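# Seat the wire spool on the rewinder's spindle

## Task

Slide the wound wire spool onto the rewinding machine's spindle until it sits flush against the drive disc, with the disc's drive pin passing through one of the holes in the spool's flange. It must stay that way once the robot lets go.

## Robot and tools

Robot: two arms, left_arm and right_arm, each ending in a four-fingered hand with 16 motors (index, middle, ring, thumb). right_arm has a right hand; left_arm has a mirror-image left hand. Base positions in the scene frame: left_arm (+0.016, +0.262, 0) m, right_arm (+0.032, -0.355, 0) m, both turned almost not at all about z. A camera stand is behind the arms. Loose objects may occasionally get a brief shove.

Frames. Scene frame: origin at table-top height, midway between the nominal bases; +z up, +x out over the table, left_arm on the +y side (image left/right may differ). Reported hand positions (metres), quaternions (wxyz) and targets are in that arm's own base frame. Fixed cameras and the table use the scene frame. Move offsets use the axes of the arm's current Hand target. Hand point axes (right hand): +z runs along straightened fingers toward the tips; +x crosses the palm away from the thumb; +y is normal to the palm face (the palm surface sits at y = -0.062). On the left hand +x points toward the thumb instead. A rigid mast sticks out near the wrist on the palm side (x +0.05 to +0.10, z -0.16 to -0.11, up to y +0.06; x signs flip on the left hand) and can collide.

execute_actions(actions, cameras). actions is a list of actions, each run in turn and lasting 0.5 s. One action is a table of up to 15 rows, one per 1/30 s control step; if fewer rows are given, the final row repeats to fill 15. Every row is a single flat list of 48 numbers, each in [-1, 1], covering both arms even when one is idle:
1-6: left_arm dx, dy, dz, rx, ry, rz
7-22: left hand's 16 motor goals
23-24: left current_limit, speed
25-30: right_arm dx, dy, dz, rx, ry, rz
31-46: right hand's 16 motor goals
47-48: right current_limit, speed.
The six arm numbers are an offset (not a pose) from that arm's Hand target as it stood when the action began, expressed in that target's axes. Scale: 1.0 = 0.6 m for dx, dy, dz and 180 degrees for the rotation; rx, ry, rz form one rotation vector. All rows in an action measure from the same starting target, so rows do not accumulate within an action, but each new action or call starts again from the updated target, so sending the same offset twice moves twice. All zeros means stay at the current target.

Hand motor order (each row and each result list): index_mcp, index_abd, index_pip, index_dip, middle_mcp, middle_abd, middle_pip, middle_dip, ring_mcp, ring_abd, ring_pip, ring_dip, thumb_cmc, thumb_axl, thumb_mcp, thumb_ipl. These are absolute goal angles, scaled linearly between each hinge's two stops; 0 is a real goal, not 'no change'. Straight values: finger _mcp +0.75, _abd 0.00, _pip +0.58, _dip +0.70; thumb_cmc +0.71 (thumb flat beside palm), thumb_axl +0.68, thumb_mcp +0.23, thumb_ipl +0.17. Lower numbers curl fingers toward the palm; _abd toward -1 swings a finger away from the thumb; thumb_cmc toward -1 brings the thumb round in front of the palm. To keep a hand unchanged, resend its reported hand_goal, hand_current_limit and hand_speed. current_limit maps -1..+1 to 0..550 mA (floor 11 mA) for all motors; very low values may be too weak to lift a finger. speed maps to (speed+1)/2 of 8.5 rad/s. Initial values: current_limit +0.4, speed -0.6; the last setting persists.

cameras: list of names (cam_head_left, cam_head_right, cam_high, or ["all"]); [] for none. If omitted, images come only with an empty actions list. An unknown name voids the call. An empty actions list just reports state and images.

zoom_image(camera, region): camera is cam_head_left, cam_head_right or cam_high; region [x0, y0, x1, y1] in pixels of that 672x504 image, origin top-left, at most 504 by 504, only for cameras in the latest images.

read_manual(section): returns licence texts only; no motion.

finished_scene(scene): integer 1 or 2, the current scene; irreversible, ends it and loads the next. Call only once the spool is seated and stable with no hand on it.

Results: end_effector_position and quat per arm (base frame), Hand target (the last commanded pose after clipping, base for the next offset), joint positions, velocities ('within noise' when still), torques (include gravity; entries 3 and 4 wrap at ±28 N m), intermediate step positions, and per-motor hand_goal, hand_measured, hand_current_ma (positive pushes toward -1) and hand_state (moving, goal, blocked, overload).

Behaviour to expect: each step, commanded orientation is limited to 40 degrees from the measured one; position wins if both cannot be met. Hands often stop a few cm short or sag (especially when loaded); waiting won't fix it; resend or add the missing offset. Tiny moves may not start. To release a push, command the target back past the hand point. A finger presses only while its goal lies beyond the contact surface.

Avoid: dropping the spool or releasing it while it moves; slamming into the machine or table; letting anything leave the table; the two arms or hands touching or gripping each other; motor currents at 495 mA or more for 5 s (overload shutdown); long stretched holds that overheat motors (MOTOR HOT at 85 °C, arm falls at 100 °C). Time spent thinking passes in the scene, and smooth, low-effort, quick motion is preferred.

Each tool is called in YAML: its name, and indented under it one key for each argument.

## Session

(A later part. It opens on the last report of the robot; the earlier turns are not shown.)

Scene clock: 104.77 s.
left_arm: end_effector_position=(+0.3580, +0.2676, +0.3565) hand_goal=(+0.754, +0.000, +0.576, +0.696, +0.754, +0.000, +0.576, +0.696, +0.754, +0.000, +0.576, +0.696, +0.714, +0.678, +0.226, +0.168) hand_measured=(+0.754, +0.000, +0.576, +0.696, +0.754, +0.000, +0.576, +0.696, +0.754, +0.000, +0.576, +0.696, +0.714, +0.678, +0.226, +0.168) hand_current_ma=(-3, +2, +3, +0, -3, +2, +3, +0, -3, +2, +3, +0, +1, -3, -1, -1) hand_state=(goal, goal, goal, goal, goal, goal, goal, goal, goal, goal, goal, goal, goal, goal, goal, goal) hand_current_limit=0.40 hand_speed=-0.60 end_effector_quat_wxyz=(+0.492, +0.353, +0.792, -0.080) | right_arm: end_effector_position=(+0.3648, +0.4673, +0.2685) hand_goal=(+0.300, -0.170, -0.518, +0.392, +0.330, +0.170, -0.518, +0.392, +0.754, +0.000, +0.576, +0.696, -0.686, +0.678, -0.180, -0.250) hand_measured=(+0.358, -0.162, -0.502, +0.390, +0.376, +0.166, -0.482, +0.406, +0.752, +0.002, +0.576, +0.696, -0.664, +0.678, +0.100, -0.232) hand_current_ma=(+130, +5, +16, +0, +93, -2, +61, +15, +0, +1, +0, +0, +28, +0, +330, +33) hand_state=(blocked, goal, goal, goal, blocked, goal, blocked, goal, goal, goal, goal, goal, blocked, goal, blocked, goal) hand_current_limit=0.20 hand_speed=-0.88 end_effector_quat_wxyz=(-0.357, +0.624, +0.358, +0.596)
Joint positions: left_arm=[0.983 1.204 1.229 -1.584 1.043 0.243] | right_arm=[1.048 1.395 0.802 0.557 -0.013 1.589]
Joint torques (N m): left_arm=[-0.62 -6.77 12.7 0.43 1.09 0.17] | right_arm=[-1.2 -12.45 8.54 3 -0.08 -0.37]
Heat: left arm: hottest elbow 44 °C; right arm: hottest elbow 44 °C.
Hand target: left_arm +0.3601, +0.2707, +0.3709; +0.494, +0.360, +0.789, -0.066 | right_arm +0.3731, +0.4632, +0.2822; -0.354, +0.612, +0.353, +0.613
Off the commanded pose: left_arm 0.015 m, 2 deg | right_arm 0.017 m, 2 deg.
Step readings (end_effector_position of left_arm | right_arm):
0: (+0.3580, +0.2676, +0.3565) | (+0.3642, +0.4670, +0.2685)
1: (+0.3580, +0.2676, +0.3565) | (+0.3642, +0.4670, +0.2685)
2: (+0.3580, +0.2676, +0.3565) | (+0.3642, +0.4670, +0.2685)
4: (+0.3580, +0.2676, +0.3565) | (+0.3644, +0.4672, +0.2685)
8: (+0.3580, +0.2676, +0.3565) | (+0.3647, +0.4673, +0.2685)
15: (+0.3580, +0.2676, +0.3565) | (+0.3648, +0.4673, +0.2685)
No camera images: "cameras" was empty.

execute_actions:
  actions:
    - [[0,0,0,0,0,0,0.754,0,0.576,0.696,0.754,0,0.576,0.696,0.754,0,0.576,0.696,0.714,0.678,0.226,0.168,0.4,-0.6,0,0.004,0.001,0,0,0,0.3,-0.17,-0.518,0.391,0.33,0.17,-0.518,0.391,0.754,0,0.576,0.696,-0.686,0.678,-0.18,-0.25,0.2,-0.88],[0,0,0,0,0,0,0.754,0,0.576,0.696,0.754,0,0.576,0.696,0.754,0,0.576,0.696,0.714,0.678,0.226,0.168,0.4,-0.6,0,0.0065,0.002,0,0,0,0.3,-0.17,-0.518,0.391,0.33,0.17,-0.518,0.391,0.754,0,0.576,0.696,-0.686,0.678,-0.18,-0.25,0.2,-0.88]]
  cameras: ["cam_head_left","cam_high","cam_head_right"]

zoom_image:
  camera: "cam_head_left"
  region: [230, 240, 275, 285]

zoom_image:
  camera: "cam_high"
  region: [290, 230, 335, 275]

zoom_image:
  camera: "cam_head_right"
  region: [245, 245, 290, 290]

Scene clock: 106.23 s.
left_arm: end_effector_position=(+0.3580, +0.2676, +0.3565) hand_goal=(+0.754, +0.000, +0.576, +0.696, +0.754, +0.000, +0.576, +0.696, +0.754, +0.000, +0.576, +0.696, +0.714, +0.678, +0.226, +0.168) hand_measured=(+0.754, +0.000, +0.576, +0.696, +0.754, +0.000, +0.576, +0.696, +0.754, +0.000, +0.576, +0.696, +0.714, +0.678, +0.226, +0.168) hand_current_ma=(-3, +2, +3, +0, -3, +2, +3, +0, -3, +2, +3, +0, +1, -3, -1, -1) hand_state=(goal, goal, goal, goal, goal, goal, goal, goal, goal, goal, goal, goal, goal, goal, goal, goal) hand_current_limit=0.40 hand_speed=-0.60 end_effector_quat_wxyz=(+0.492, +0.353, +0.792, -0.080) | right_arm: end_effector_position=(+0.3659, +0.4672, +0.2684) hand_goal=(+0.300, -0.170, -0.518, +0.392, +0.330, +0.170, -0.518, +0.392, +0.754, +0.000, +0.576, +0.696, -0.686, +0.678, -0.180, -0.250) hand_measured=(+0.358, -0.162, -0.504, +0.390, +0.368, +0.166, -0.484, +0.404, +0.752, +0.002, +0.576, +0.696, -0.664, +0.680, +0.098, -0.232) hand_current_ma=(+130, +5, +16, +0, +71, -2, +54, +13, +0, +1, +0, +0, +31, +1, +330, +33) hand_state=(blocked, goal, goal, goal, blocked, goal, blocked, goal, goal, goal, goal, goal, blocked, goal, blocked, goal) hand_current_limit=0.20 hand_speed=-0.88 end_effector_quat_wxyz=(-0.359, +0.623, +0.360, +0.594)
Joint positions: left_arm=[0.983 1.204 1.229 -1.584 1.043 0.243] | right_arm=[1.043 1.395 0.802 0.557 -0.024 1.589]
Joint torques (N m): left_arm=[-1.03 -7.06 12.67 0.49 1.1 0.17] | right_arm=[-1.96 -11.99 8.73 3.21 0.05 -0.33]
Heat: left arm: hottest elbow 44 °C; right arm: hottest elbow 44 °C.
Hand target: left_arm +0.3601, +0.2707, +0.3709; +0.494, +0.360, +0.789, -0.066 | right_arm +0.3770, +0.4624, +0.2822; -0.354, +0.612, +0.353, +0.613
Off the commanded pose: left_arm 0.015 m, 2 deg | right_arm 0.018 m, 3 deg.
Step readings (end_effector_position of left_arm | right_arm):
0: (+0.3580, +0.2676, +0.3565) | (+0.3648, +0.4673, +0.2685)
1: (+0.3580, +0.2676, +0.3565) | (+0.3647, +0.4674, +0.2685)
2: (+0.3580, +0.2676, +0.3565) | (+0.3648, +0.4674, +0.2685)
4: (+0.3580, +0.2676, +0.3565) | (+0.3651, +0.4675, +0.2684)
8: (+0.3580, +0.2676, +0.3565) | (+0.3660, +0.4672, +0.2684)
15: (+0.3580, +0.2676, +0.3565) | (+0.3659, +0.4672, +0.2684)

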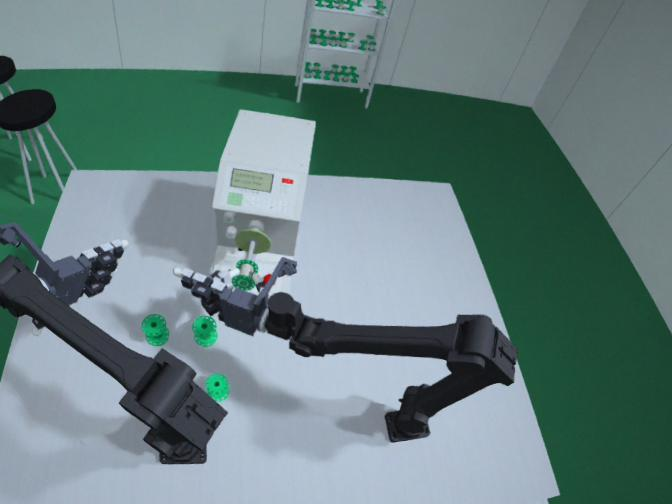

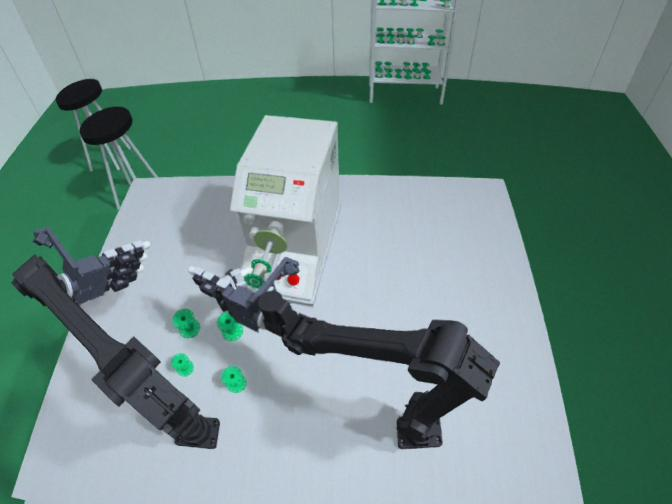

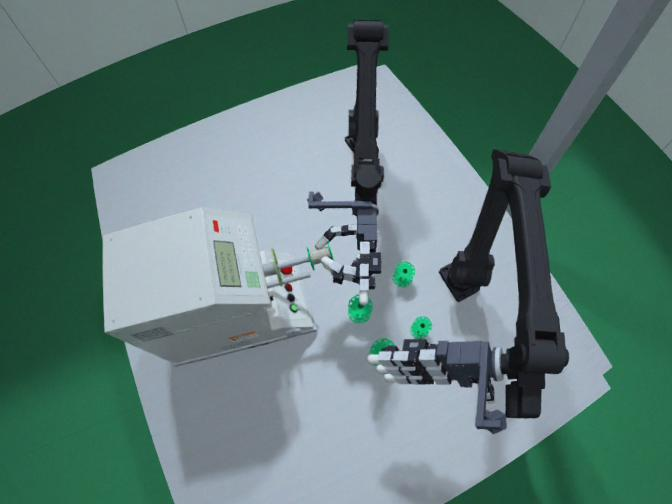

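Scaled by 11.200.

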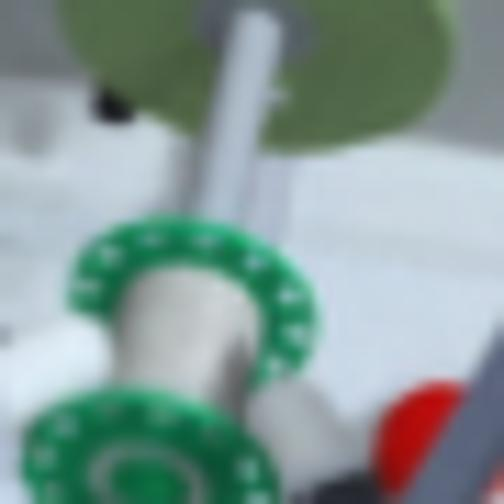

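Scaled by 11.200.

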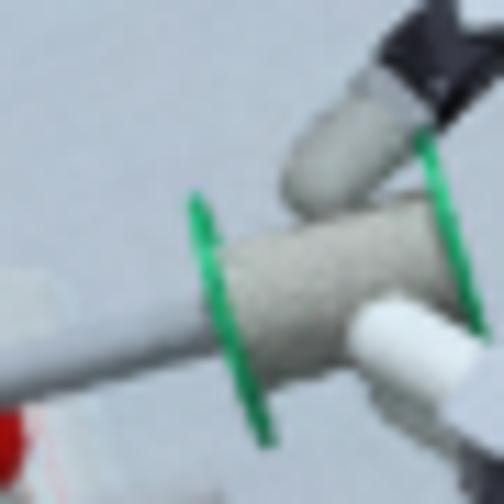

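Scaled by 11.200.

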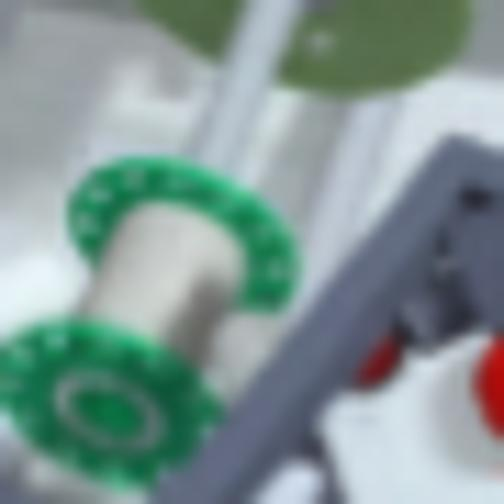

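execute_actions:
  actions:
    - [[0,0,0,0,0,0,0.754,0,0.576,0.696,0.754,0,0.576,0.696,0.754,0,0.576,0.696,0.714,0.678,0.226,0.168,0.4,-0.6,0.0035,0.0008,0,0,0.004,0,0.3,-0.17,-0.518,0.391,0.33,0.17,-0.518,0.391,0.754,0,0.576,0.696,-0.686,0.678,-0.18,-0.25,0.2,-0.88]]
  cameras: []

Scene clock: 108.17 s.
left_arm: end_effector_position=(+0.3580, +0.2676, +0.3565) hand_goal=(+0.754, +0.000, +0.576, +0.696, +0.754, +0.000, +0.576, +0.696, +0.754, +0.000, +0.576, +0.696, +0.714, +0.678, +0.226, +0.168) hand_measured=(+0.754, +0.000, +0.576, +0.696, +0.754, +0.000, +0.576, +0.696, +0.754, +0.000, +0.576, +0.696, +0.714, +0.678, +0.226, +0.168) hand_current_ma=(-3, +2, +3, +0, -3, +2, +3, +0, -3, +2, +3, +0, +1, -3, -1, -1) hand_state=(goal, goal, goal, goal, goal, goal, goal, goal, goal, goal, goal, goal, goal, goal, goal, goal) hand_current_limit=0.40 hand_speed=-0.60 end_effector_quat_wxyz=(+0.492, +0.353, +0.792, -0.080) | right_arm: end_effector_position=(+0.3677, +0.4665, +0.2709) hand_goal=(+0.300, -0.170, -0.518, +0.392, +0.330, +0.170, -0.518, +0.392, +0.754, +0.000, +0.576, +0.696, -0.686, +0.678, -0.180, -0.250) hand_measured=(+0.358, -0.162, -0.504, +0.390, +0.368, +0.166, -0.484, +0.404, +0.752, +0.002, +0.576, +0.696, -0.664, +0.680, +0.098, -0.232) hand_current_ma=(+130, +5, +15, -1, +70, -2, +54, +13, +0, +1, +0, +0, +31, +2, +330, +33) hand_state=(blocked, goal, goal, goal, blocked, goal, blocked, goal, goal, goal, goal, goal, blocked, goal, blocked, goal) hand_current_limit=0.20 hand_speed=-0.88 end_effector_quat_wxyz=(-0.360, +0.620, +0.358, +0.598)
Joint positions: left_arm=[0.983 1.204 1.229 -1.584 1.043 0.243] | right_arm=[1.039 1.395 0.802 0.568 -0.026 1.589]
Joint torques (N m): left_arm=[-0.97 -6.53 12.74 0.59 1.08 0.19] | right_arm=[-2.37 -12.45 8.55 3.54 0.04 -0.37]
Heat: left arm: hottest elbow 44 °C; right arm: hottest elbow 44 °C.
Hand target: left_arm +0.3601, +0.2707, +0.3709; +0.494, +0.360, +0.789, -0.066 | right_arm +0.3776, +0.4620, +0.2842; -0.356, +0.608, +0.351, +0.616
Off the commanded pose: left_arm 0.015 m, 2 deg | right_arm 0.017 m, 3 deg.
Step readings (end_effector_position of left_arm | right_arm):
0: (+0.3580, +0.2676, +0.3565) | (+0.3659, +0.4672, +0.2684)
1: (+0.3580, +0.2676, +0.3565) | (+0.3659, +0.4672, +0.2684)
2: (+0.3580, +0.2676, +0.3565) | (+0.3661, +0.4671, +0.2687)
4: (+0.3580, +0.2676, +0.3565) | (+0.3665, +0.4671, +0.2695)
8: (+0.3580, +0.2676, +0.3565) | (+0.3677, +0.4664, +0.2710)
15: (+0.3580, +0.2676, +0.3565) | (+0.3677, +0.4665, +0.2708)
No camera images: "cameras" was empty.

execute_actions:
  actions:
    - [[0,0,0,0,0,0,0.754,0,0.576,0.696,0.754,0,0.576,0.696,0.754,0,0.576,0.696,0.714,0.678,0.226,0.168,0.4,-0.6,0.0015,0.004,0.001,0,0.001,0,0.3,-0.17,-0.518,0.391,0.33,0.17,-0.518,0.391,0.754,0,0.576,0.696,-0.686,0.678,-0.18,-0.25,0.2,-0.88]]
  cameras: ["cam_head_left","cam_high","cam_head_right"]

zoom_image:
  camera: "cam_head_left"
  region: [230, 240, 275, 285]

zoom_image:
  camera: "cam_high"
  region: [290, 230, 335, 275]

zoom_image:
  camera: "cam_head_right"
  region: [245, 245, 290, 290]

Scene clock: 109.53 s.
left_arm: end_effector_position=(+0.3580, +0.2676, +0.3565) hand_goal=(+0.754, +0.000, +0.576, +0.696, +0.754, +0.000, +0.576, +0.696, +0.754, +0.000, +0.576, +0.696, +0.714, +0.678, +0.226, +0.168) hand_measured=(+0.754, +0.000, +0.576, +0.696, +0.754, +0.000, +0.576, +0.696, +0.754, +0.000, +0.576, +0.696, +0.714, +0.678, +0.226, +0.168) hand_current_ma=(-3, +2, +3, +0, -3, +2, +3, +0, -3, +2, +3, +0, +1, -3, -1, -1) hand_state=(goal, goal, goal, goal, goal, goal, goal, goal, goal, goal, goal, goal, goal, goal, goal, goal) hand_current_limit=0.40 hand_speed=-0.60 end_effector_quat_wxyz=(+0.492, +0.353, +0.792, -0.080) | right_arm: end_effector_position=(+0.3701, +0.4657, +0.2711) hand_goal=(+0.300, -0.170, -0.518, +0.392, +0.330, +0.170, -0.518, +0.392, +0.754, +0.000, +0.576, +0.696, -0.686, +0.678, -0.180, -0.250) hand_measured=(+0.358, -0.162, -0.504, +0.390, +0.368, +0.166, -0.484, +0.404, +0.752, +0.002, +0.576, +0.696, -0.664, +0.680, +0.098, -0.232) hand_current_ma=(+130, +5, +15, -1, +69, -2, +54, +13, +0, +1, +0, +0, +31, +2, +330, +33) hand_state=(blocked, goal, goal, goal, blocked, goal, blocked, goal, goal, goal, goal, goal, blocked, goal, blocked, goal) hand_current_limit=0.20 hand_speed=-0.88 end_effector_quat_wxyz=(-0.361, +0.619, +0.358, +0.599)
Joint positions: left_arm=[0.983 1.204 1.229 -1.584 1.043 0.243] | right_arm=[1.033 1.398 0.802 0.573 -0.034 1.589]
Joint torques (N m): left_arm=[-0.79 -6.83 12.78 0.54 1.06 0.17] | right_arm=[-2.2 -11.46 8.64 3.18 0.12 -0.35]
Heat: left arm: hottest elbow 44 °C; right arm: hottest elbow 44 °C.
Hand target: left_arm +0.3601, +0.2707, +0.3709; +0.494, +0.360, +0.789, -0.066 | right_arm +0.3798, +0.4615, +0.2852; -0.357, +0.607, +0.351, +0.617
Off the commanded pose: left_arm 0.015 m, 2 deg | right_arm 0.018 m, 3 deg.
Step readings (end_effector_position of left_arm | right_arm):
0: (+0.3580, +0.2676, +0.3565) | (+0.3677, +0.4665, +0.2709)
1: (+0.3580, +0.2676, +0.3565) | (+0.3677, +0.4666, +0.2709)
2: (+0.3580, +0.2676, +0.3565) | (+0.3677, +0.4666, +0.2709)
4: (+0.3580, +0.2676, +0.3565) | (+0.3684, +0.4662, +0.2711)
8: (+0.3580, +0.2676, +0.3565) | (+0.3701, +0.4657, +0.2709)
15: (+0.3580, +0.2676, +0.3565) | (+0.3701, +0.4657, +0.2711)

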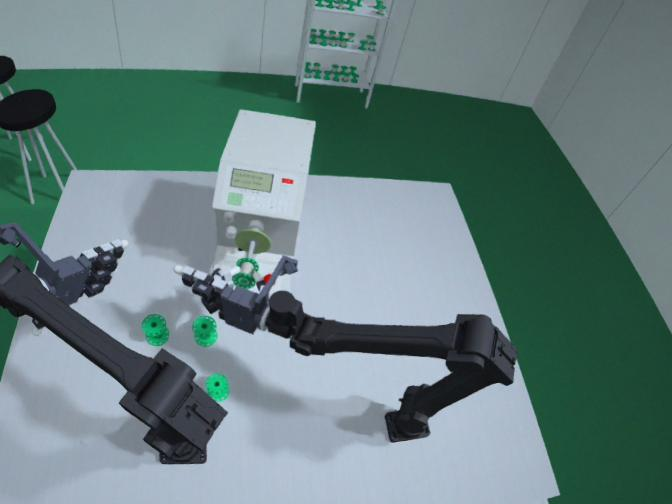

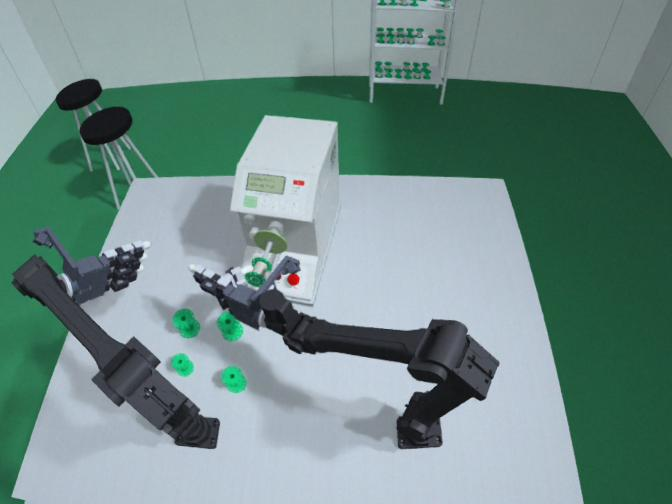

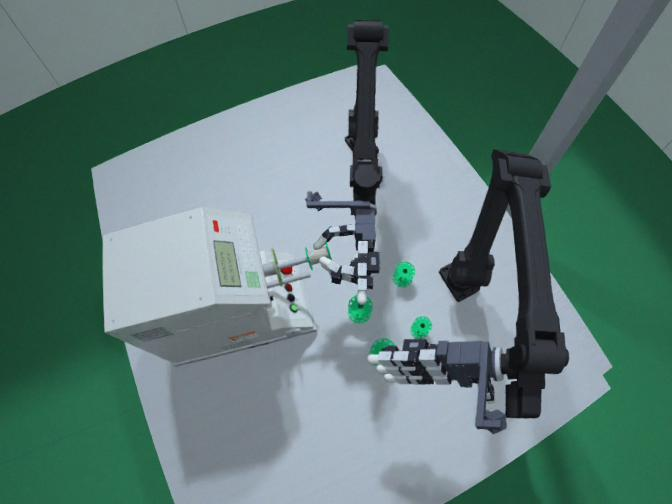

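Scaled by 11.200.

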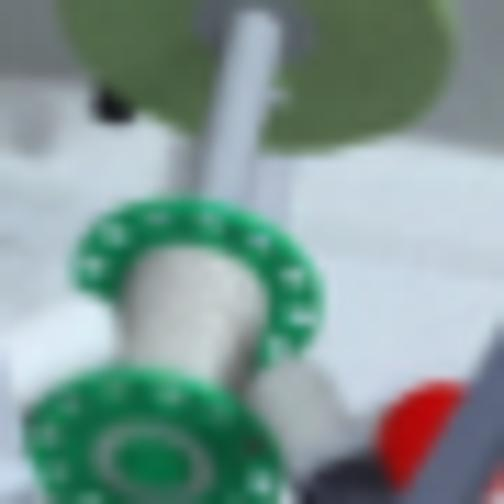

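Scaled by 11.200.

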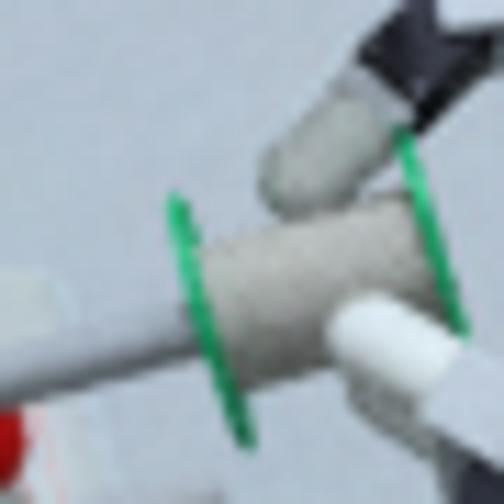

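Scaled by 11.200.

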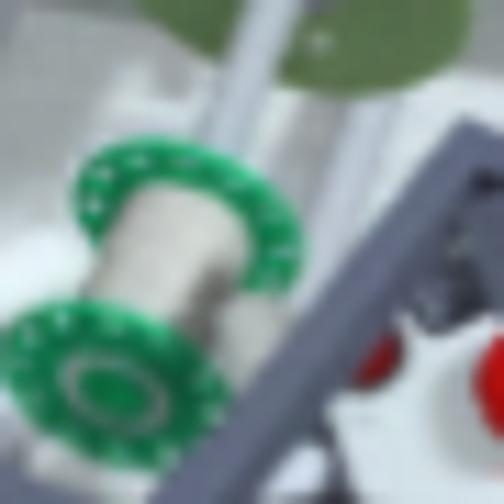

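execute_actions:
  actions:
    - [[0,0,0,0,0,0,0.754,0,0.576,0.696,0.754,0,0.576,0.696,0.754,0,0.576,0.696,0.714,0.678,0.226,0.168,0.4,-0.6,0.001,0.006,0.004,0,0,0,0.3,-0.17,-0.518,0.391,0.33,0.17,-0.518,0.391,0.754,0,0.576,0.696,-0.686,0.678,-0.18,-0.25,0.2,-0.88],[0,0,0,0,0,0,0.754,0,0.576,0.696,0.754,0,0.576,0.696,0.754,0,0.576,0.696,0.714,0.678,0.226,0.168,0.4,-0.6,0.0017,0.0116,0.0073,0,0,0,0.3,-0.17,-0.518,0.391,0.33,0.17,-0.518,0.391,0.754,0,0.576,0.696,-0.686,0.678,-0.18,-0.25,0.2,-0.88]]
  cameras: ["cam_high"]

zoom_image:
  camera: "cam_high"
  region: [280, 230, 325, 275]

Scene clock: 111.13 s.
left_arm: end_effector_position=(+0.3580, +0.2676, +0.3565) hand_goal=(+0.754, +0.000, +0.576, +0.696, +0.754, +0.000, +0.576, +0.696, +0.754, +0.000, +0.576, +0.696, +0.714, +0.678, +0.226, +0.168) hand_measured=(+0.754, +0.000, +0.576, +0.696, +0.754, +0.000, +0.576, +0.696, +0.754, +0.000, +0.576, +0.696, +0.714, +0.678, +0.226, +0.168) hand_current_ma=(-3, +2, +3, +0, -3, +2, +3, +0, -3, +2, +3, +0, +1, -3, -1, -1) hand_state=(goal, goal, goal, goal, goal, goal, goal, goal, goal, goal, goal, goal, goal, goal, goal, goal) hand_current_limit=0.40 hand_speed=-0.60 end_effector_quat_wxyz=(+0.492, +0.353, +0.792, -0.080) | right_arm: end_effector_position=(+0.3740, +0.4645, +0.2696) hand_goal=(+0.300, -0.170, -0.518, +0.392, +0.330, +0.170, -0.518, +0.392, +0.754, +0.000, +0.576, +0.696, -0.686, +0.678, -0.180, -0.250) hand_measured=(+0.358, -0.162, -0.504, +0.390, +0.368, +0.166, -0.486, +0.402, +0.752, +0.002, +0.576, +0.696, -0.664, +0.680, +0.098, -0.232) hand_current_ma=(+130, +5, +15, -1, +69, -2, +48, +9, +0, +1, +0, +0, +31, +1, +330, +33) hand_state=(blocked, goal, goal, goal, blocked, goal, blocked, goal, goal, goal, goal, goal, blocked, goal, blocked, goal) hand_current_limit=0.20 hand_speed=-0.88 end_effector_quat_wxyz=(-0.363, +0.619, +0.359, +0.597)
Joint positions: left_arm=[0.983 1.204 1.229 -1.584 1.043 0.243] | right_arm=[1.021 1.401 0.802 0.576 -0.051 1.589]
Joint torques (N m): left_arm=[-0.85 -6.48 12.78 0.46 1.09 0.16] | right_arm=[-1.32 -12.16 9.62 2.96 0.13 -0.31]
Heat: left arm: hottest elbow 44 °C; right arm: hottest elbow 44 °C.
Hand target: left_arm +0.3601, +0.2707, +0.3709; +0.494, +0.360, +0.789, -0.066 | right_arm +0.3881, +0.4617, +0.2862; -0.357, +0.607, +0.350, +0.617
Off the commanded pose: left_arm 0.015 m, 2 deg | right_arm 0.022 m, 3 deg.
Step readings (end_effector_position of left_arm | right_arm):
0: (+0.3580, +0.2676, +0.3565) | (+0.3701, +0.4657, +0.2711)
1: (+0.3580, +0.2676, +0.3565) | (+0.3702, +0.4658, +0.2708)
2: (+0.3580, +0.2676, +0.3565) | (+0.3704, +0.4657, +0.2708)
4: (+0.3580, +0.2676, +0.3565) | (+0.3714, +0.4654, +0.2704)
8: (+0.3580, +0.2676, +0.3565) | (+0.3739, +0.4644, +0.2697)
15: (+0.3580, +0.2676, +0.3565) | (+0.3740, +0.4645, +0.2696)
Images, in order (width x height): cam_high 672x504.

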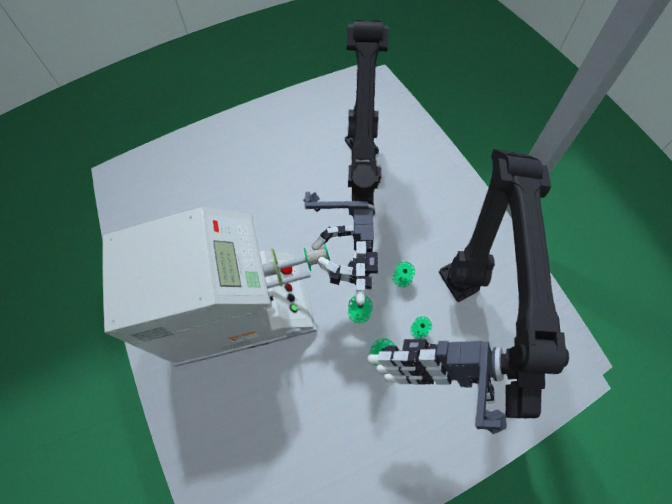

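Scaled by 11.200.

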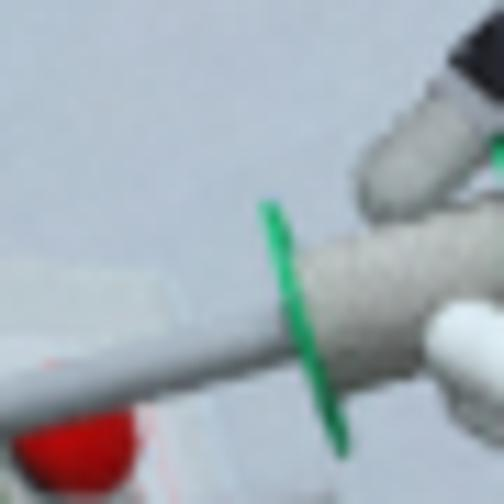

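execute_actions:
  actions:
    - [[0,0,0,0,0,0,0.754,0,0.576,0.696,0.754,0,0.576,0.696,0.754,0,0.576,0.696,0.714,0.678,0.226,0.168,0.4,-0.6,0.002,0.006,0.004,0,0,0,0.3,-0.17,-0.518,0.391,0.33,0.17,-0.518,0.391,0.754,0,0.576,0.696,-0.686,0.678,-0.18,-0.25,0.2,-0.88],[0,0,0,0,0,0,0.754,0,0.576,0.696,0.754,0,0.576,0.696,0.754,0,0.576,0.696,0.714,0.678,0.226,0.168,0.4,-0.6,0.0035,0.0116,0.0083,0,0,0,0.3,-0.17,-0.518,0.391,0.33,0.17,-0.518,0.391,0.754,0,0.576,0.696,-0.686,0.678,-0.18,-0.25,0.2,-0.88]]
  cameras: []

Scene clock: 112.70 s.
left_arm: end_effector_position=(+0.3580, +0.2676, +0.3565) hand_goal=(+0.754, +0.000, +0.576, +0.696, +0.754, +0.000, +0.576, +0.696, +0.754, +0.000, +0.576, +0.696, +0.714, +0.678, +0.226, +0.168) hand_measured=(+0.754, +0.000, +0.576, +0.696, +0.754, +0.000, +0.576, +0.696, +0.754, +0.000, +0.576, +0.696, +0.714, +0.678, +0.226, +0.168) hand_current_ma=(-3, +2, +3, +0, -3, +2, +3, +0, -3, +2, +3, +0, +1, -3, -1, -1) hand_state=(goal, goal, goal, goal, goal, goal, goal, goal, goal, goal, goal, goal, goal, goal, goal, goal) hand_current_limit=0.40 hand_speed=-0.60 end_effector_quat_wxyz=(+0.492, +0.353, +0.792, -0.080) | right_arm: end_effector_position=(+0.3777, +0.4633, +0.2679) hand_goal=(+0.300, -0.170, -0.518, +0.392, +0.330, +0.170, -0.518, +0.392, +0.754, +0.000, +0.576, +0.696, -0.686, +0.678, -0.180, -0.250) hand_measured=(+0.358, -0.162, -0.502, +0.392, +0.368, +0.166, -0.492, +0.396, +0.752, +0.002, +0.576, +0.696, -0.664, +0.680, +0.098, -0.232) hand_current_ma=(+130, +5, +17, +0, +69, -2, +35, +3, +0, +1, +0, +0, +31, +1, +330, +33) hand_state=(blocked, goal, goal, goal, blocked, goal, blocked, goal, goal, goal, goal, goal, blocked, goal, blocked, goal) hand_current_limit=0.20 hand_speed=-0.88 end_effector_quat_wxyz=(-0.363, +0.618, +0.362, +0.596)
Joint positions: left_arm=[0.983 1.204 1.229 -1.584 1.043 0.243] | right_arm=[1.009 1.404 0.802 0.576 -0.068 1.586]
Joint torques (N m): left_arm=[-0.91 -6.53 12.81 0.46 1.1 0.14] | right_arm=[-3.31 -10.4 10.67 2.71 0.15 -0.33]
Heat: left arm: hottest elbow 44 °C; right arm: hottest elbow 45 °C.
Hand target: left_arm +0.3601, +0.2707, +0.3709; +0.494, +0.360, +0.789, -0.066 | right_arm +0.3966, +0.4625, +0.2884; -0.357, +0.607, +0.351, +0.617
Off the commanded pose: left_arm 0.015 m, 2 deg | right_arm 0.028 m, 3 deg.
Step readings (end_effector_position of left_arm | right_arm):
0: (+0.3580, +0.2676, +0.3565) | (+0.3740, +0.4645, +0.2696)
1: (+0.3580, +0.2676, +0.3565) | (+0.3740, +0.4645, +0.2696)
2: (+0.3580, +0.2676, +0.3565) | (+0.3741, +0.4646, +0.2696)
4: (+0.3580, +0.2676, +0.3565) | (+0.3753, +0.4641, +0.2692)
8: (+0.3580, +0.2676, +0.3565) | (+0.3772, +0.4634, +0.2682)
15: (+0.3580, +0.2676, +0.3565) | (+0.3777, +0.4632, +0.2679)
No camera images: "cameras" was empty.

execute_actions:
  actions:
    - [[0,0,0,0,0,0,0.754,0,0.576,0.696,0.754,0,0.576,0.696,0.754,0,0.576,0.696,0.714,0.678,0.226,0.168,0.4,-0.6,0.004,0.001,0.001,0,0.003,-0.005,0.3,-0.17,-0.518,0.391,0.33,0.17,-0.518,0.391,0.754,0,0.576,0.696,-0.686,0.678,-0.18,-0.25,0.2,-0.88],[0,0,0,0,0,0,0.754,0,0.576,0.696,0.754,0,0.576,0.696,0.754,0,0.576,0.696,0.714,0.678,0.226,0.168,0.4,-0.6,0.008,0.002,0.003,0,0.006,-0.0106,0.3,-0.17,-0.518,0.391,0.33,0.17,-0.518,0.391,0.754,0,0.576,0.696,-0.686,0.678,-0.18,-0.25,0.2,-0.88]]
  cameras: ["cam_high","cam_head_left"]

zoom_image:
  camera: "cam_high"
  region: [280, 230, 340, 290]

zoom_image:
  camera: "cam_head_left"
  region: [220, 230, 280, 290]

Scene clock: 114.73 s.
left_arm: end_effector_position=(+0.3580, +0.2676, +0.3565) hand_goal=(+0.754, +0.000, +0.576, +0.696, +0.754, +0.000, +0.576, +0.696, +0.754, +0.000, +0.576, +0.696, +0.714, +0.678, +0.226, +0.168) hand_measured=(+0.754, +0.000, +0.576, +0.696, +0.754, +0.000, +0.576, +0.696, +0.754, +0.000, +0.576, +0.696, +0.714, +0.678, +0.226, +0.168) hand_current_ma=(-3, +2, +3, +0, -3, +2, +3, +0, -3, +2, +3, +0, +1, -3, -1, -1) hand_state=(goal, goal, goal, goal, goal, goal, goal, goal, goal, goal, goal, goal, goal, goal, goal, goal) hand_current_limit=0.40 hand_speed=-0.60 end_effector_quat_wxyz=(+0.492, +0.353, +0.792, -0.080) | right_arm: end_effector_position=(+0.3824, +0.4625, +0.2675) hand_goal=(+0.300, -0.170, -0.518, +0.392, +0.330, +0.170, -0.518, +0.392, +0.754, +0.000, +0.576, +0.696, -0.686, +0.678, -0.180, -0.250) hand_measured=(+0.358, -0.162, -0.502, +0.392, +0.368, +0.166, -0.492, +0.396, +0.752, +0.002, +0.576, +0.696, -0.664, +0.680, +0.098, -0.232) hand_current_ma=(+130, +5, +17, +0, +69, -2, +35, +3, +0, +1, +0, +0, +31, +1, +330, +33) hand_state=(blocked, goal, goal, goal, blocked, goal, blocked, goal, goal, goal, goal, goal, blocked, goal, blocked, goal) hand_current_limit=0.20 hand_speed=-0.88 end_effector_quat_wxyz=(-0.356, +0.613, +0.366, +0.603)
Joint positions: left_arm=[0.983 1.204 1.229 -1.584 1.043 0.243] | right_arm=[1.003 1.417 0.802 0.595 -0.068 1.564]
Joint torques (N m): left_arm=[-1.03 -7.12 12.75 0.38 1.08 0.14] | right_arm=[-1.61 -11.63 10.52 3.17 0.18 -0.41]
Heat: left arm: hottest elbow 44 °C; right arm: hottest elbow 45 °C.
Hand target: left_arm +0.3601, +0.2707, +0.3709; +0.494, +0.360, +0.789, -0.066 | right_arm +0.3985, +0.4634, +0.2933; -0.350, +0.595, +0.357, +0.629
Off the commanded pose: left_arm 0.015 m, 2 deg | right_arm 0.030 m, 4 deg.
Step readings (end_effector_position of left_arm | right_arm):
0: (+0.3580, +0.2676, +0.3565) | (+0.3777, +0.4633, +0.2679)
1: (+0.3580, +0.2676, +0.3565) | (+0.3777, +0.4633, +0.2679)
2: (+0.3580, +0.2676, +0.3565) | (+0.3777, +0.4633, +0.2681)
4: (+0.3580, +0.2676, +0.3565) | (+0.3782, +0.4635, +0.2682)
8: (+0.3580, +0.2676, +0.3565) | (+0.3808, +0.4629, +0.2677)
15: (+0.3580, +0.2676, +0.3565) | (+0.3822, +0.4627, +0.2675)
Images, in order (width x height): cam_head_left 672x504, cam_high 672x504.

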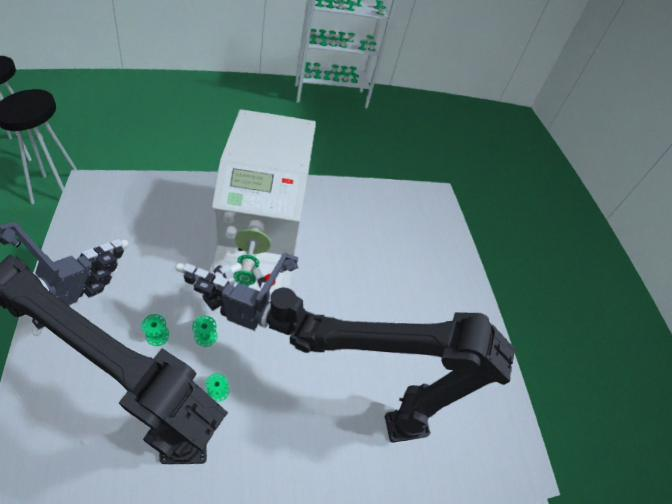

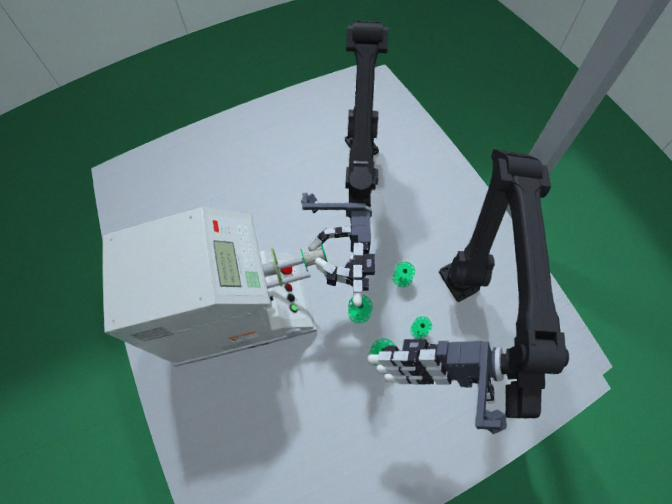

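Scaled by 8.400.

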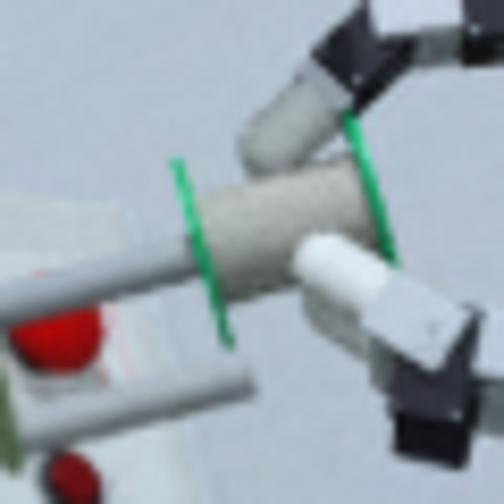

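Scaled by 8.400.

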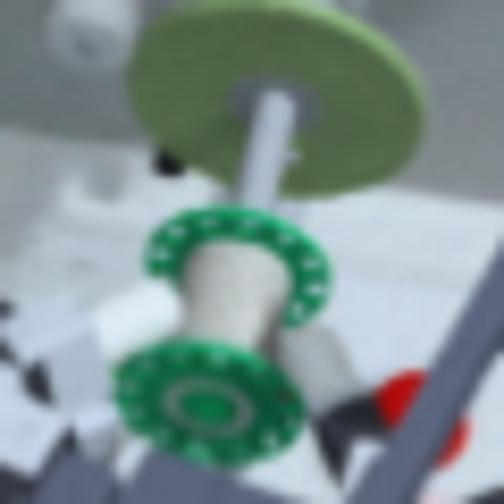

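execute_actions:
  actions:
    - [[0,0,0,0,0,0,0.754,0,0.576,0.696,0.754,0,0.576,0.696,0.754,0,0.576,0.696,0.714,0.678,0.226,0.168,0.4,-0.6,0.002,0.006,0.0045,0,0,0,0.3,-0.17,-0.518,0.391,0.33,0.17,-0.518,0.391,0.754,0,0.576,0.696,-0.686,0.678,-0.18,-0.25,0.2,-0.88],[0,0,0,0,0,0,0.754,0,0.576,0.696,0.754,0,0.576,0.696,0.754,0,0.576,0.696,0.714,0.678,0.226,0.168,0.4,-0.6,0.0043,0.0113,0.009,0,0,0,0.3,-0.17,-0.518,0.391,0.33,0.17,-0.518,0.391,0.754,0,0.576,0.696,-0.686,0.678,-0.18,-0.25,0.2,-0.88]]
  cameras: []

Scene clock: 116.27 s.
left_arm: end_effector_position=(+0.3580, +0.2676, +0.3565) hand_goal=(+0.754, +0.000, +0.576, +0.696, +0.754, +0.000, +0.576, +0.696, +0.754, +0.000, +0.576, +0.696, +0.714, +0.678, +0.226, +0.168) hand_measured=(+0.754, +0.000, +0.576, +0.696, +0.754, +0.000, +0.576, +0.696, +0.754, +0.000, +0.576, +0.696, +0.714, +0.678, +0.226, +0.168) hand_current_ma=(-3, +2, +3, +0, -3, +2, +3, +0, -3, +2, +3, +0, +1, -3, -1, -1) hand_state=(goal, goal, goal, goal, goal, goal, goal, goal, goal, goal, goal, goal, goal, goal, goal, goal) hand_current_limit=0.40 hand_speed=-0.60 end_effector_quat_wxyz=(+0.492, +0.353, +0.792, -0.080) | right_arm: end_effector_position=(+0.3857, +0.4615, +0.2663) hand_goal=(+0.300, -0.170, -0.518, +0.392, +0.330, +0.170, -0.518, +0.392, +0.754, +0.000, +0.576, +0.696, -0.686, +0.678, -0.180, -0.250) hand_measured=(+0.358, -0.162, -0.502, +0.392, +0.368, +0.166, -0.492, +0.396, +0.752, +0.002, +0.576, +0.696, -0.664, +0.680, +0.098, -0.232) hand_current_ma=(+130, +5, +17, +0, +69, -2, +35, +3, +0, +1, +0, +0, +31, +1, +330, +33) hand_state=(blocked, goal, goal, goal, blocked, goal, blocked, goal, goal, goal, goal, goal, blocked, goal, blocked, goal) hand_current_limit=0.20 hand_speed=-0.88 end_effector_quat_wxyz=(-0.354, +0.611, +0.371, +0.603)
Joint positions: left_arm=[0.983 1.204 1.229 -1.584 1.043 0.243] | right_arm=[0.993 1.42 0.802 0.595 -0.084 1.554]
Joint torques (N m): left_arm=[-0.62 -7.18 12.85 0.46 1.09 0.17] | right_arm=[-2.32 -10.93 11.79 2.76 0.14 -0.29]
Heat: left arm: hottest elbow 44 °C; right arm: hottest elbow 45 °C.
Hand target: left_arm +0.3601, +0.2707, +0.3709; +0.494, +0.360, +0.789, -0.066 | right_arm +0.4069, +0.4647, +0.2961; -0.350, +0.596, +0.357, +0.629
Off the commanded pose: left_arm 0.015 m, 2 deg | right_arm 0.037 m, 4 deg.
Step readings (end_effector_position of left_arm | right_arm):
0: (+0.3580, +0.2676, +0.3565) | (+0.3824, +0.4625, +0.2675)
1: (+0.3580, +0.2676, +0.3565) | (+0.3824, +0.4626, +0.2673)
2: (+0.3580, +0.2676, +0.3565) | (+0.3825, +0.4626, +0.2673)
4: (+0.3580, +0.2676, +0.3565) | (+0.3835, +0.4623, +0.2670)
8: (+0.3580, +0.2676, +0.3565) | (+0.3854, +0.4615, +0.2665)
15: (+0.3580, +0.2676, +0.3565) | (+0.3857, +0.4614, +0.2665)
No camera images: "cameras" was empty.

execute_actions:
  actions:
    - [[0,0,0,0,0,0,0.754,0,0.576,0.696,0.754,0,0.576,0.696,0.754,0,0.576,0.696,0.714,0.678,0.226,0.168,0.4,-0.6,0.004,0.003,0.003,0,0.004,-0.002,0.3,-0.17,-0.518,0.391,0.33,0.17,-0.518,0.391,0.754,0,0.576,0.696,-0.686,0.678,-0.18,-0.25,0.2,-0.88],[0,0,0,0,0,0,0.754,0,0.576,0.696,0.754,0,0.576,0.696,0.754,0,0.576,0.696,0.714,0.678,0.226,0.168,0.4,-0.6,0.0083,0.0075,0.0075,0,0.0075,-0.0042,0.3,-0.17,-0.518,0.391,0.33,0.17,-0.518,0.391,0.754,0,0.576,0.696,-0.686,0.678,-0.18,-0.25,0.2,-0.88]]
  cameras: []

Scene clock: 117.97 s.
left_arm: end_effector_position=(+0.3580, +0.2676, +0.3565) hand_goal=(+0.754, +0.000, +0.576, +0.696, +0.754, +0.000, +0.576, +0.696, +0.754, +0.000, +0.576, +0.696, +0.714, +0.678, +0.226, +0.168) hand_measured=(+0.754, +0.000, +0.576, +0.696, +0.754, +0.000, +0.576, +0.696, +0.754, +0.000, +0.576, +0.696, +0.714, +0.678, +0.226, +0.168) hand_current_ma=(-3, +2, +3, +0, -3, +2, +3, +0, -3, +2, +3, +0, +1, -3, -1, -1) hand_state=(goal, goal, goal, goal, goal, goal, goal, goal, goal, goal, goal, goal, goal, goal, goal, goal) hand_current_limit=0.40 hand_speed=-0.60 end_effector_quat_wxyz=(+0.492, +0.353, +0.792, -0.080) | right_arm: end_effector_position=(+0.3915, +0.4602, +0.2659) hand_goal=(+0.300, -0.170, -0.518, +0.392, +0.330, +0.170, -0.518, +0.392, +0.754, +0.000, +0.576, +0.696, -0.686, +0.678, -0.180, -0.250) hand_measured=(+0.358, -0.162, -0.502, +0.392, +0.368, +0.166, -0.492, +0.396, +0.752, +0.002, +0.576, +0.696, -0.664, +0.680, +0.098, -0.232) hand_current_ma=(+130, +5, +18, +0, +69, -2, +35, +3, +0, +1, +0, +0, +31, +1, +330, +33) hand_state=(blocked, goal, goal, goal, blocked, goal, blocked, goal, goal, goal, goal, goal, blocked, goal, blocked, goal) hand_current_limit=0.20 hand_speed=-0.88 end_effector_quat_wxyz=(-0.352, +0.607, +0.372, +0.608)
Joint positions: left_arm=[0.983 1.204 1.229 -1.584 1.043 0.243] | right_arm=[0.981 1.433 0.802 0.619 -0.092 1.544]
Joint torques (N m): left_arm=[-0.85 -6.71 12.81 0.44 1.1 0.17] | right_arm=[-1.73 -11.69 12.16 2.76 0.14 -0.3]
Heat: left arm: hottest elbow 44 °C; right arm: hottest elbow 45 °C.
Hand target: left_arm +0.3601, +0.2707, +0.3709; +0.494, +0.360, +0.789, -0.066 | right_arm +0.4129, +0.4662, +0.3014; -0.350, +0.586, +0.357, +0.638
Off the commanded pose: left_arm 0.015 m, 2 deg | right_arm 0.042 m, 4 deg.
Step readings (end_effector_position of left_arm | right_arm):
0: (+0.3580, +0.2676, +0.3565) | (+0.3857, +0.4615, +0.2663)
1: (+0.3580, +0.2676, +0.3565) | (+0.3859, +0.4613, +0.2663)
2: (+0.3580, +0.2676, +0.3565) | (+0.3858, +0.4614, +0.2665)
4: (+0.3580, +0.2676, +0.3565) | (+0.3869, +0.4612, +0.2666)
8: (+0.3580, +0.2676, +0.3565) | (+0.3904, +0.4604, +0.2662)
15: (+0.3580, +0.2676, +0.3565) | (+0.3915, +0.4601, +0.2660)
No camera images: "cameras" was empty.

execute_actions:
  actions:
    - [[0,0,0,0,0,0,0.754,0,0.576,0.696,0.754,0,0.576,0.696,0.754,0,0.576,0.696,0.714,0.678,0.226,0.168,0.4,-0.6,0.003,0.006,0.0045,0,0.002,-0.001,0.3,-0.17,-0.518,0.391,0.33,0.17,-0.518,0.391,0.754,0,0.576,0.696,-0.686,0.678,-0.18,-0.25,0.2,-0.88],[0,0,0,0,0,0,0.754,0,0.576,0.696,0.754,0,0.576,0.696,0.754,0,0.576,0.696,0.714,0.678,0.226,0.168,0.4,-0.6,0.0067,0.0127,0.0093,0,0.004,-0.002,0.3,-0.17,-0.518,0.391,0.33,0.17,-0.518,0.391,0.754,0,0.576,0.696,-0.686,0.678,-0.18,-0.25,0.2,-0.88]]
  cameras: ["cam_high","cam_head_left"]

zoom_image:
  camera: "cam_high"
  region: [270, 230, 330, 290]

zoom_image:
  camera: "cam_head_left"
  region: [225, 225, 285, 285]

Scene clock: 119.23 s.
left_arm: end_effector_position=(+0.3580, +0.2676, +0.3565) hand_goal=(+0.754, +0.000, +0.576, +0.696, +0.754, +0.000, +0.576, +0.696, +0.754, +0.000, +0.576, +0.696, +0.714, +0.678, +0.226, +0.168) hand_measured=(+0.754, +0.000, +0.576, +0.696, +0.754, +0.000, +0.576, +0.696, +0.754, +0.000, +0.576, +0.696, +0.714, +0.678, +0.226, +0.168) hand_current_ma=(-3, +2, +3, +0, -3, +2, +3, +0, -3, +2, +3, +0, +1, -3, -1, -1) hand_state=(goal, goal, goal, goal, goal, goal, goal, goal, goal, goal, goal, goal, goal, goal, goal, goal) hand_current_limit=0.40 hand_speed=-0.60 end_effector_quat_wxyz=(+0.492, +0.353, +0.792, -0.080) | right_arm: end_effector_position=(+0.4027, +0.4581, +0.2667) hand_goal=(+0.300, -0.170, -0.518, +0.392, +0.330, +0.170, -0.518, +0.392, +0.754, +0.000, +0.576, +0.696, -0.686, +0.678, -0.180, -0.250) hand_measured=(+0.358, -0.162, -0.502, +0.392, +0.368, +0.166, -0.492, +0.396, +0.752, +0.002, +0.576, +0.696, -0.664, +0.680, +0.098, -0.232) hand_current_ma=(+130, +5, +18, +0, +69, -2, +35, +3, +0, +1, +0, +0, +31, +1, +330, +33) hand_state=(blocked, goal, goal, goal, blocked, goal, blocked, goal, goal, goal, goal, goal, blocked, goal, blocked, goal) hand_current_limit=0.20 hand_speed=-0.88 end_effector_quat_wxyz=(-0.350, +0.606, +0.369, +0.612)
Joint positions: left_arm=[0.983 1.204 1.229 -1.584 1.043 0.243] | right_arm=[0.96 1.447 0.815 0.625 -0.106 1.543]
Joint torques (N m): left_arm=[-0.79 -6.95 12.78 0.43 1.11 0.16] | right_arm=[-1.49 -12.1 12.62 2.8 0.03 -0.34]
Heat: left arm: hottest elbow 44 °C; right arm: hottest elbow 45 °C.
Hand target: left_arm +0.3601, +0.2707, +0.3709; +0.494, +0.360, +0.789, -0.066 | right_arm +0.4219, +0.4671, +0.3063; -0.350, +0.580, +0.357, +0.643
Off the commanded pose: left_arm 0.015 m, 2 deg | right_arm 0.045 m, 5 deg.
Step readings (end_effector_position of left_arm | right_arm):
0: (+0.3580, +0.2676, +0.3565) | (+0.3915, +0.4602, +0.2659)
1: (+0.3580, +0.2676, +0.3565) | (+0.3915, +0.4602, +0.2659)
2: (+0.3580, +0.2676, +0.3565) | (+0.3916, +0.4603, +0.2662)
4: (+0.3580, +0.2676, +0.3565) | (+0.3934, +0.4599, +0.2663)
8: (+0.3580, +0.2676, +0.3565) | (+0.3994, +0.4586, +0.2665)
15: (+0.3580, +0.2676, +0.3565) | (+0.4027, +0.4581, +0.2667)
Images, in order (width x height): cam_head_left 672x504, cam_high 672x504.

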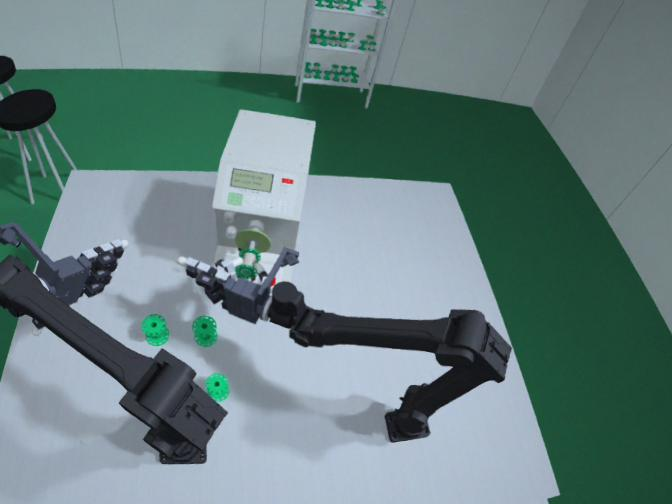

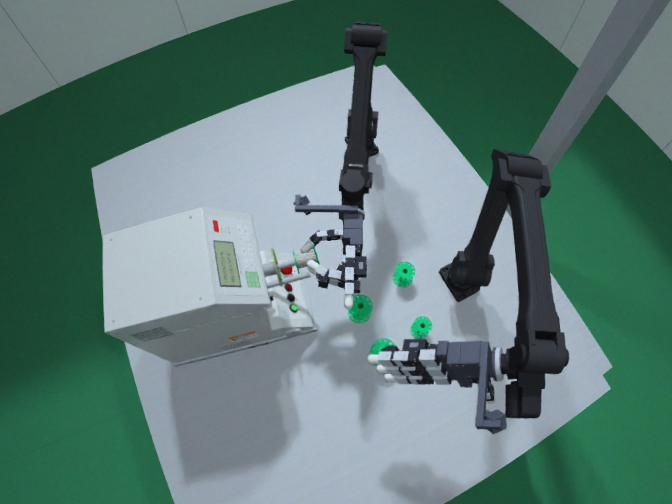

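Scaled by 8.400.

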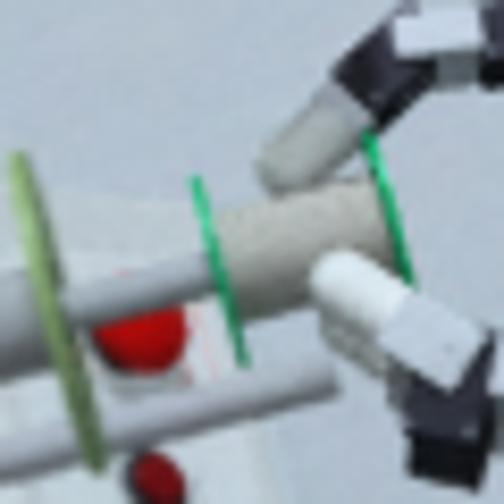

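Scaled by 8.400.

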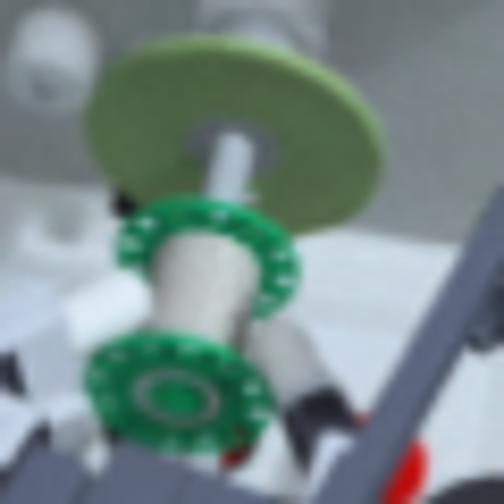

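execute_actions:
  actions:
    - [[0,0,0,0,0,0,0.754,0,0.576,0.696,0.754,0,0.576,0.696,0.754,0,0.576,0.696,0.714,0.678,0.226,0.168,0.4,-0.6,0.003,0.006,0.0045,0,0.001,-0.0005,0.3,-0.17,-0.518,0.391,0.33,0.17,-0.518,0.391,0.754,0,0.576,0.696,-0.686,0.678,-0.18,-0.25,0.2,-0.88],[0,0,0,0,0,0,0.754,0,0.576,0.696,0.754,0,0.576,0.696,0.754,0,0.576,0.696,0.714,0.678,0.226,0.168,0.4,-0.6,0.006,0.0127,0.0093,0,0.002,-0.001,0.3,-0.17,-0.518,0.391,0.33,0.17,-0.518,0.391,0.754,0,0.576,0.696,-0.686,0.678,-0.18,-0.25,0.2,-0.88]]
    - [[0,0,0,0,0,0,0.754,0,0.576,0.696,0.754,0,0.576,0.696,0.754,0,0.576,0.696,0.714,0.678,0.226,0.168,0.4,-0.6,0.002,0.006,0.0045,0,0.001,-0.0005,0.3,-0.17,-0.518,0.391,0.33,0.17,-0.518,0.391,0.754,0,0.576,0.696,-0.686,0.678,-0.18,-0.25,0.2,-0.88],[0,0,0,0,0,0,0.754,0,0.576,0.696,0.754,0,0.576,0.696,0.754,0,0.576,0.696,0.714,0.678,0.226,0.168,0.4,-0.6,0.005,0.0127,0.0093,0,0.002,-0.001,0.3,-0.17,-0.518,0.391,0.33,0.17,-0.518,0.391,0.754,0,0.576,0.696,-0.686,0.678,-0.18,-0.25,0.2,-0.88]]
  cameras: ["cam_high","cam_head_left"]

zoom_image:
  camera: "cam_high"
  region: [270, 230, 330, 290]

zoom_image:
  camera: "cam_head_left"
  region: [225, 225, 270, 270]

Scene clock: 122.83 s.
left_arm: end_effector_position=(+0.3580, +0.2676, +0.3565) hand_goal=(+0.754, +0.000, +0.576, +0.696, +0.754, +0.000, +0.576, +0.696, +0.754, +0.000, +0.576, +0.696, +0.714, +0.678, +0.226, +0.168) hand_measured=(+0.754, +0.000, +0.576, +0.696, +0.754, +0.000, +0.576, +0.696, +0.754, +0.000, +0.576, +0.696, +0.714, +0.678, +0.226, +0.168) hand_current_ma=(-3, +2, +3, +0, -3, +2, +3, +0, -3, +2, +3, +0, +1, -3, -1, -1) hand_state=(goal, goal, goal, goal, goal, goal, goal, goal, goal, goal, goal, goal, goal, goal, goal, goal) hand_current_limit=0.40 hand_speed=-0.60 end_effector_quat_wxyz=(+0.492, +0.353, +0.792, -0.080) | right_arm: end_effector_position=(+0.4201, +0.4551, +0.2675) hand_goal=(+0.300, -0.170, -0.518, +0.392, +0.330, +0.170, -0.518, +0.392, +0.754, +0.000, +0.576, +0.696, -0.686, +0.678, -0.180, -0.250) hand_measured=(+0.358, -0.162, -0.502, +0.392, +0.368, +0.166, -0.494, +0.398, +0.752, +0.002, +0.576, +0.696, -0.664, +0.680, +0.098, -0.232) hand_current_ma=(+130, +5, +18, +0, +69, -2, +33, +3, +0, +1, +0, +0, +31, +1, +330, +34) hand_state=(blocked, goal, goal, goal, blocked, goal, blocked, goal, goal, goal, goal, goal, blocked, goal, blocked, goal) hand_current_limit=0.20 hand_speed=-0.88 end_effector_quat_wxyz=(-0.348, +0.607, +0.366, +0.614)
Joint positions: left_arm=[0.983 1.204 1.229 -1.584 1.043 0.243] | right_arm=[0.927 1.467 0.837 0.625 -0.131 1.543]
Joint torques (N m): left_arm=[-0.56 -6.65 12.85 0.42 1.08 0.15] | right_arm=[-1.61 -12.34 13.67 2.99 -0.05 -0.38]
Heat: left arm: hottest elbow 44 °C; right arm: hottest elbow 46 °C.
Hand target: left_arm +0.3601, +0.2707, +0.3709; +0.494, +0.360, +0.789, -0.066 | right_arm +0.4400, +0.4689, +0.3145; -0.350, +0.575, +0.356, +0.648
Off the commanded pose: left_arm 0.015 m, 2 deg | right_arm 0.053 m, 5 deg.
Step readings (end_effector_position of left_arm | right_arm):
0: (+0.3580, +0.2676, +0.3565) | (+0.4027, +0.4581, +0.2667)
1: (+0.3580, +0.2676, +0.3565) | (+0.4027, +0.4581, +0.2667)
2: (+0.3580, +0.2676, +0.3565) | (+0.4028, +0.4581, +0.2667)
4: (+0.3580, +0.2676, +0.3565) | (+0.4041, +0.4581, +0.2669)
8: (+0.3580, +0.2676, +0.3565) | (+0.4099, +0.4567, +0.2672)
15: (+0.3580, +0.2676, +0.3565) | (+0.4124, +0.4565, +0.2671)
16: (+0.3580, +0.2676, +0.3565) | (+0.4124, +0.4565, +0.2671)
17: (+0.3580, +0.2676, +0.3565) | (+0.4125, +0.4564, +0.2671)
19: (+0.3580, +0.2676, +0.3565) | (+0.4133, +0.4566, +0.2673)
23: (+0.3580, +0.2676, +0.3565) | (+0.4179, +0.4554, +0.2674)
30: (+0.3580, +0.2676, +0.3565) | (+0.4201, +0.4551, +0.2675)
Images, in order (width x height): cam_head_left 672x504, cam_high 672x504.

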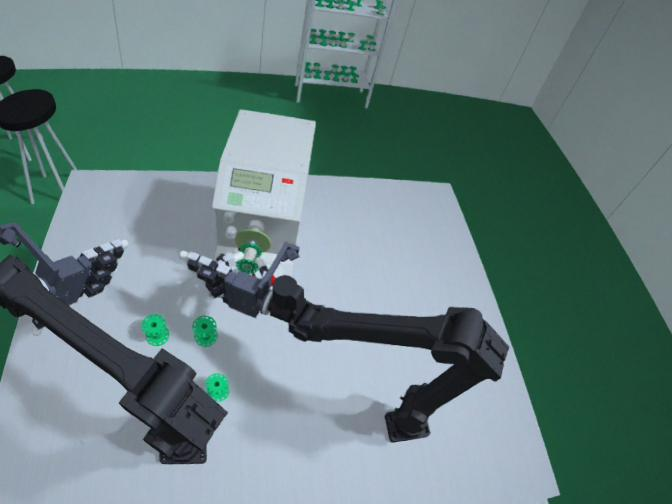

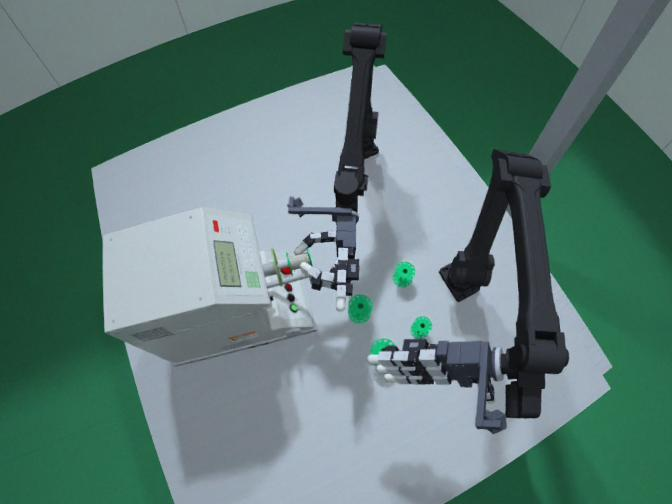

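Scaled by 8.400.

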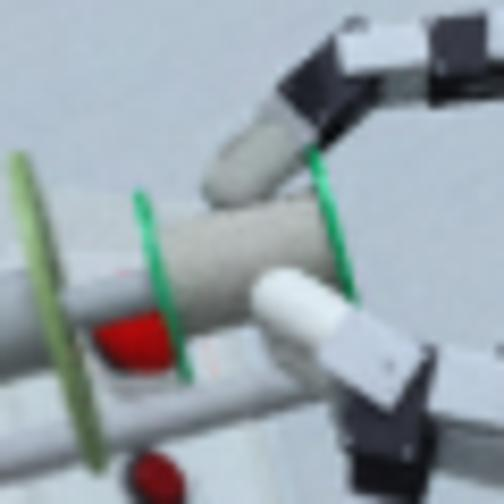

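Scaled by 11.200.

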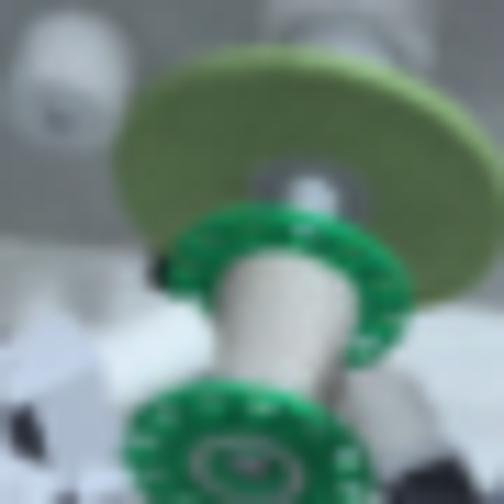

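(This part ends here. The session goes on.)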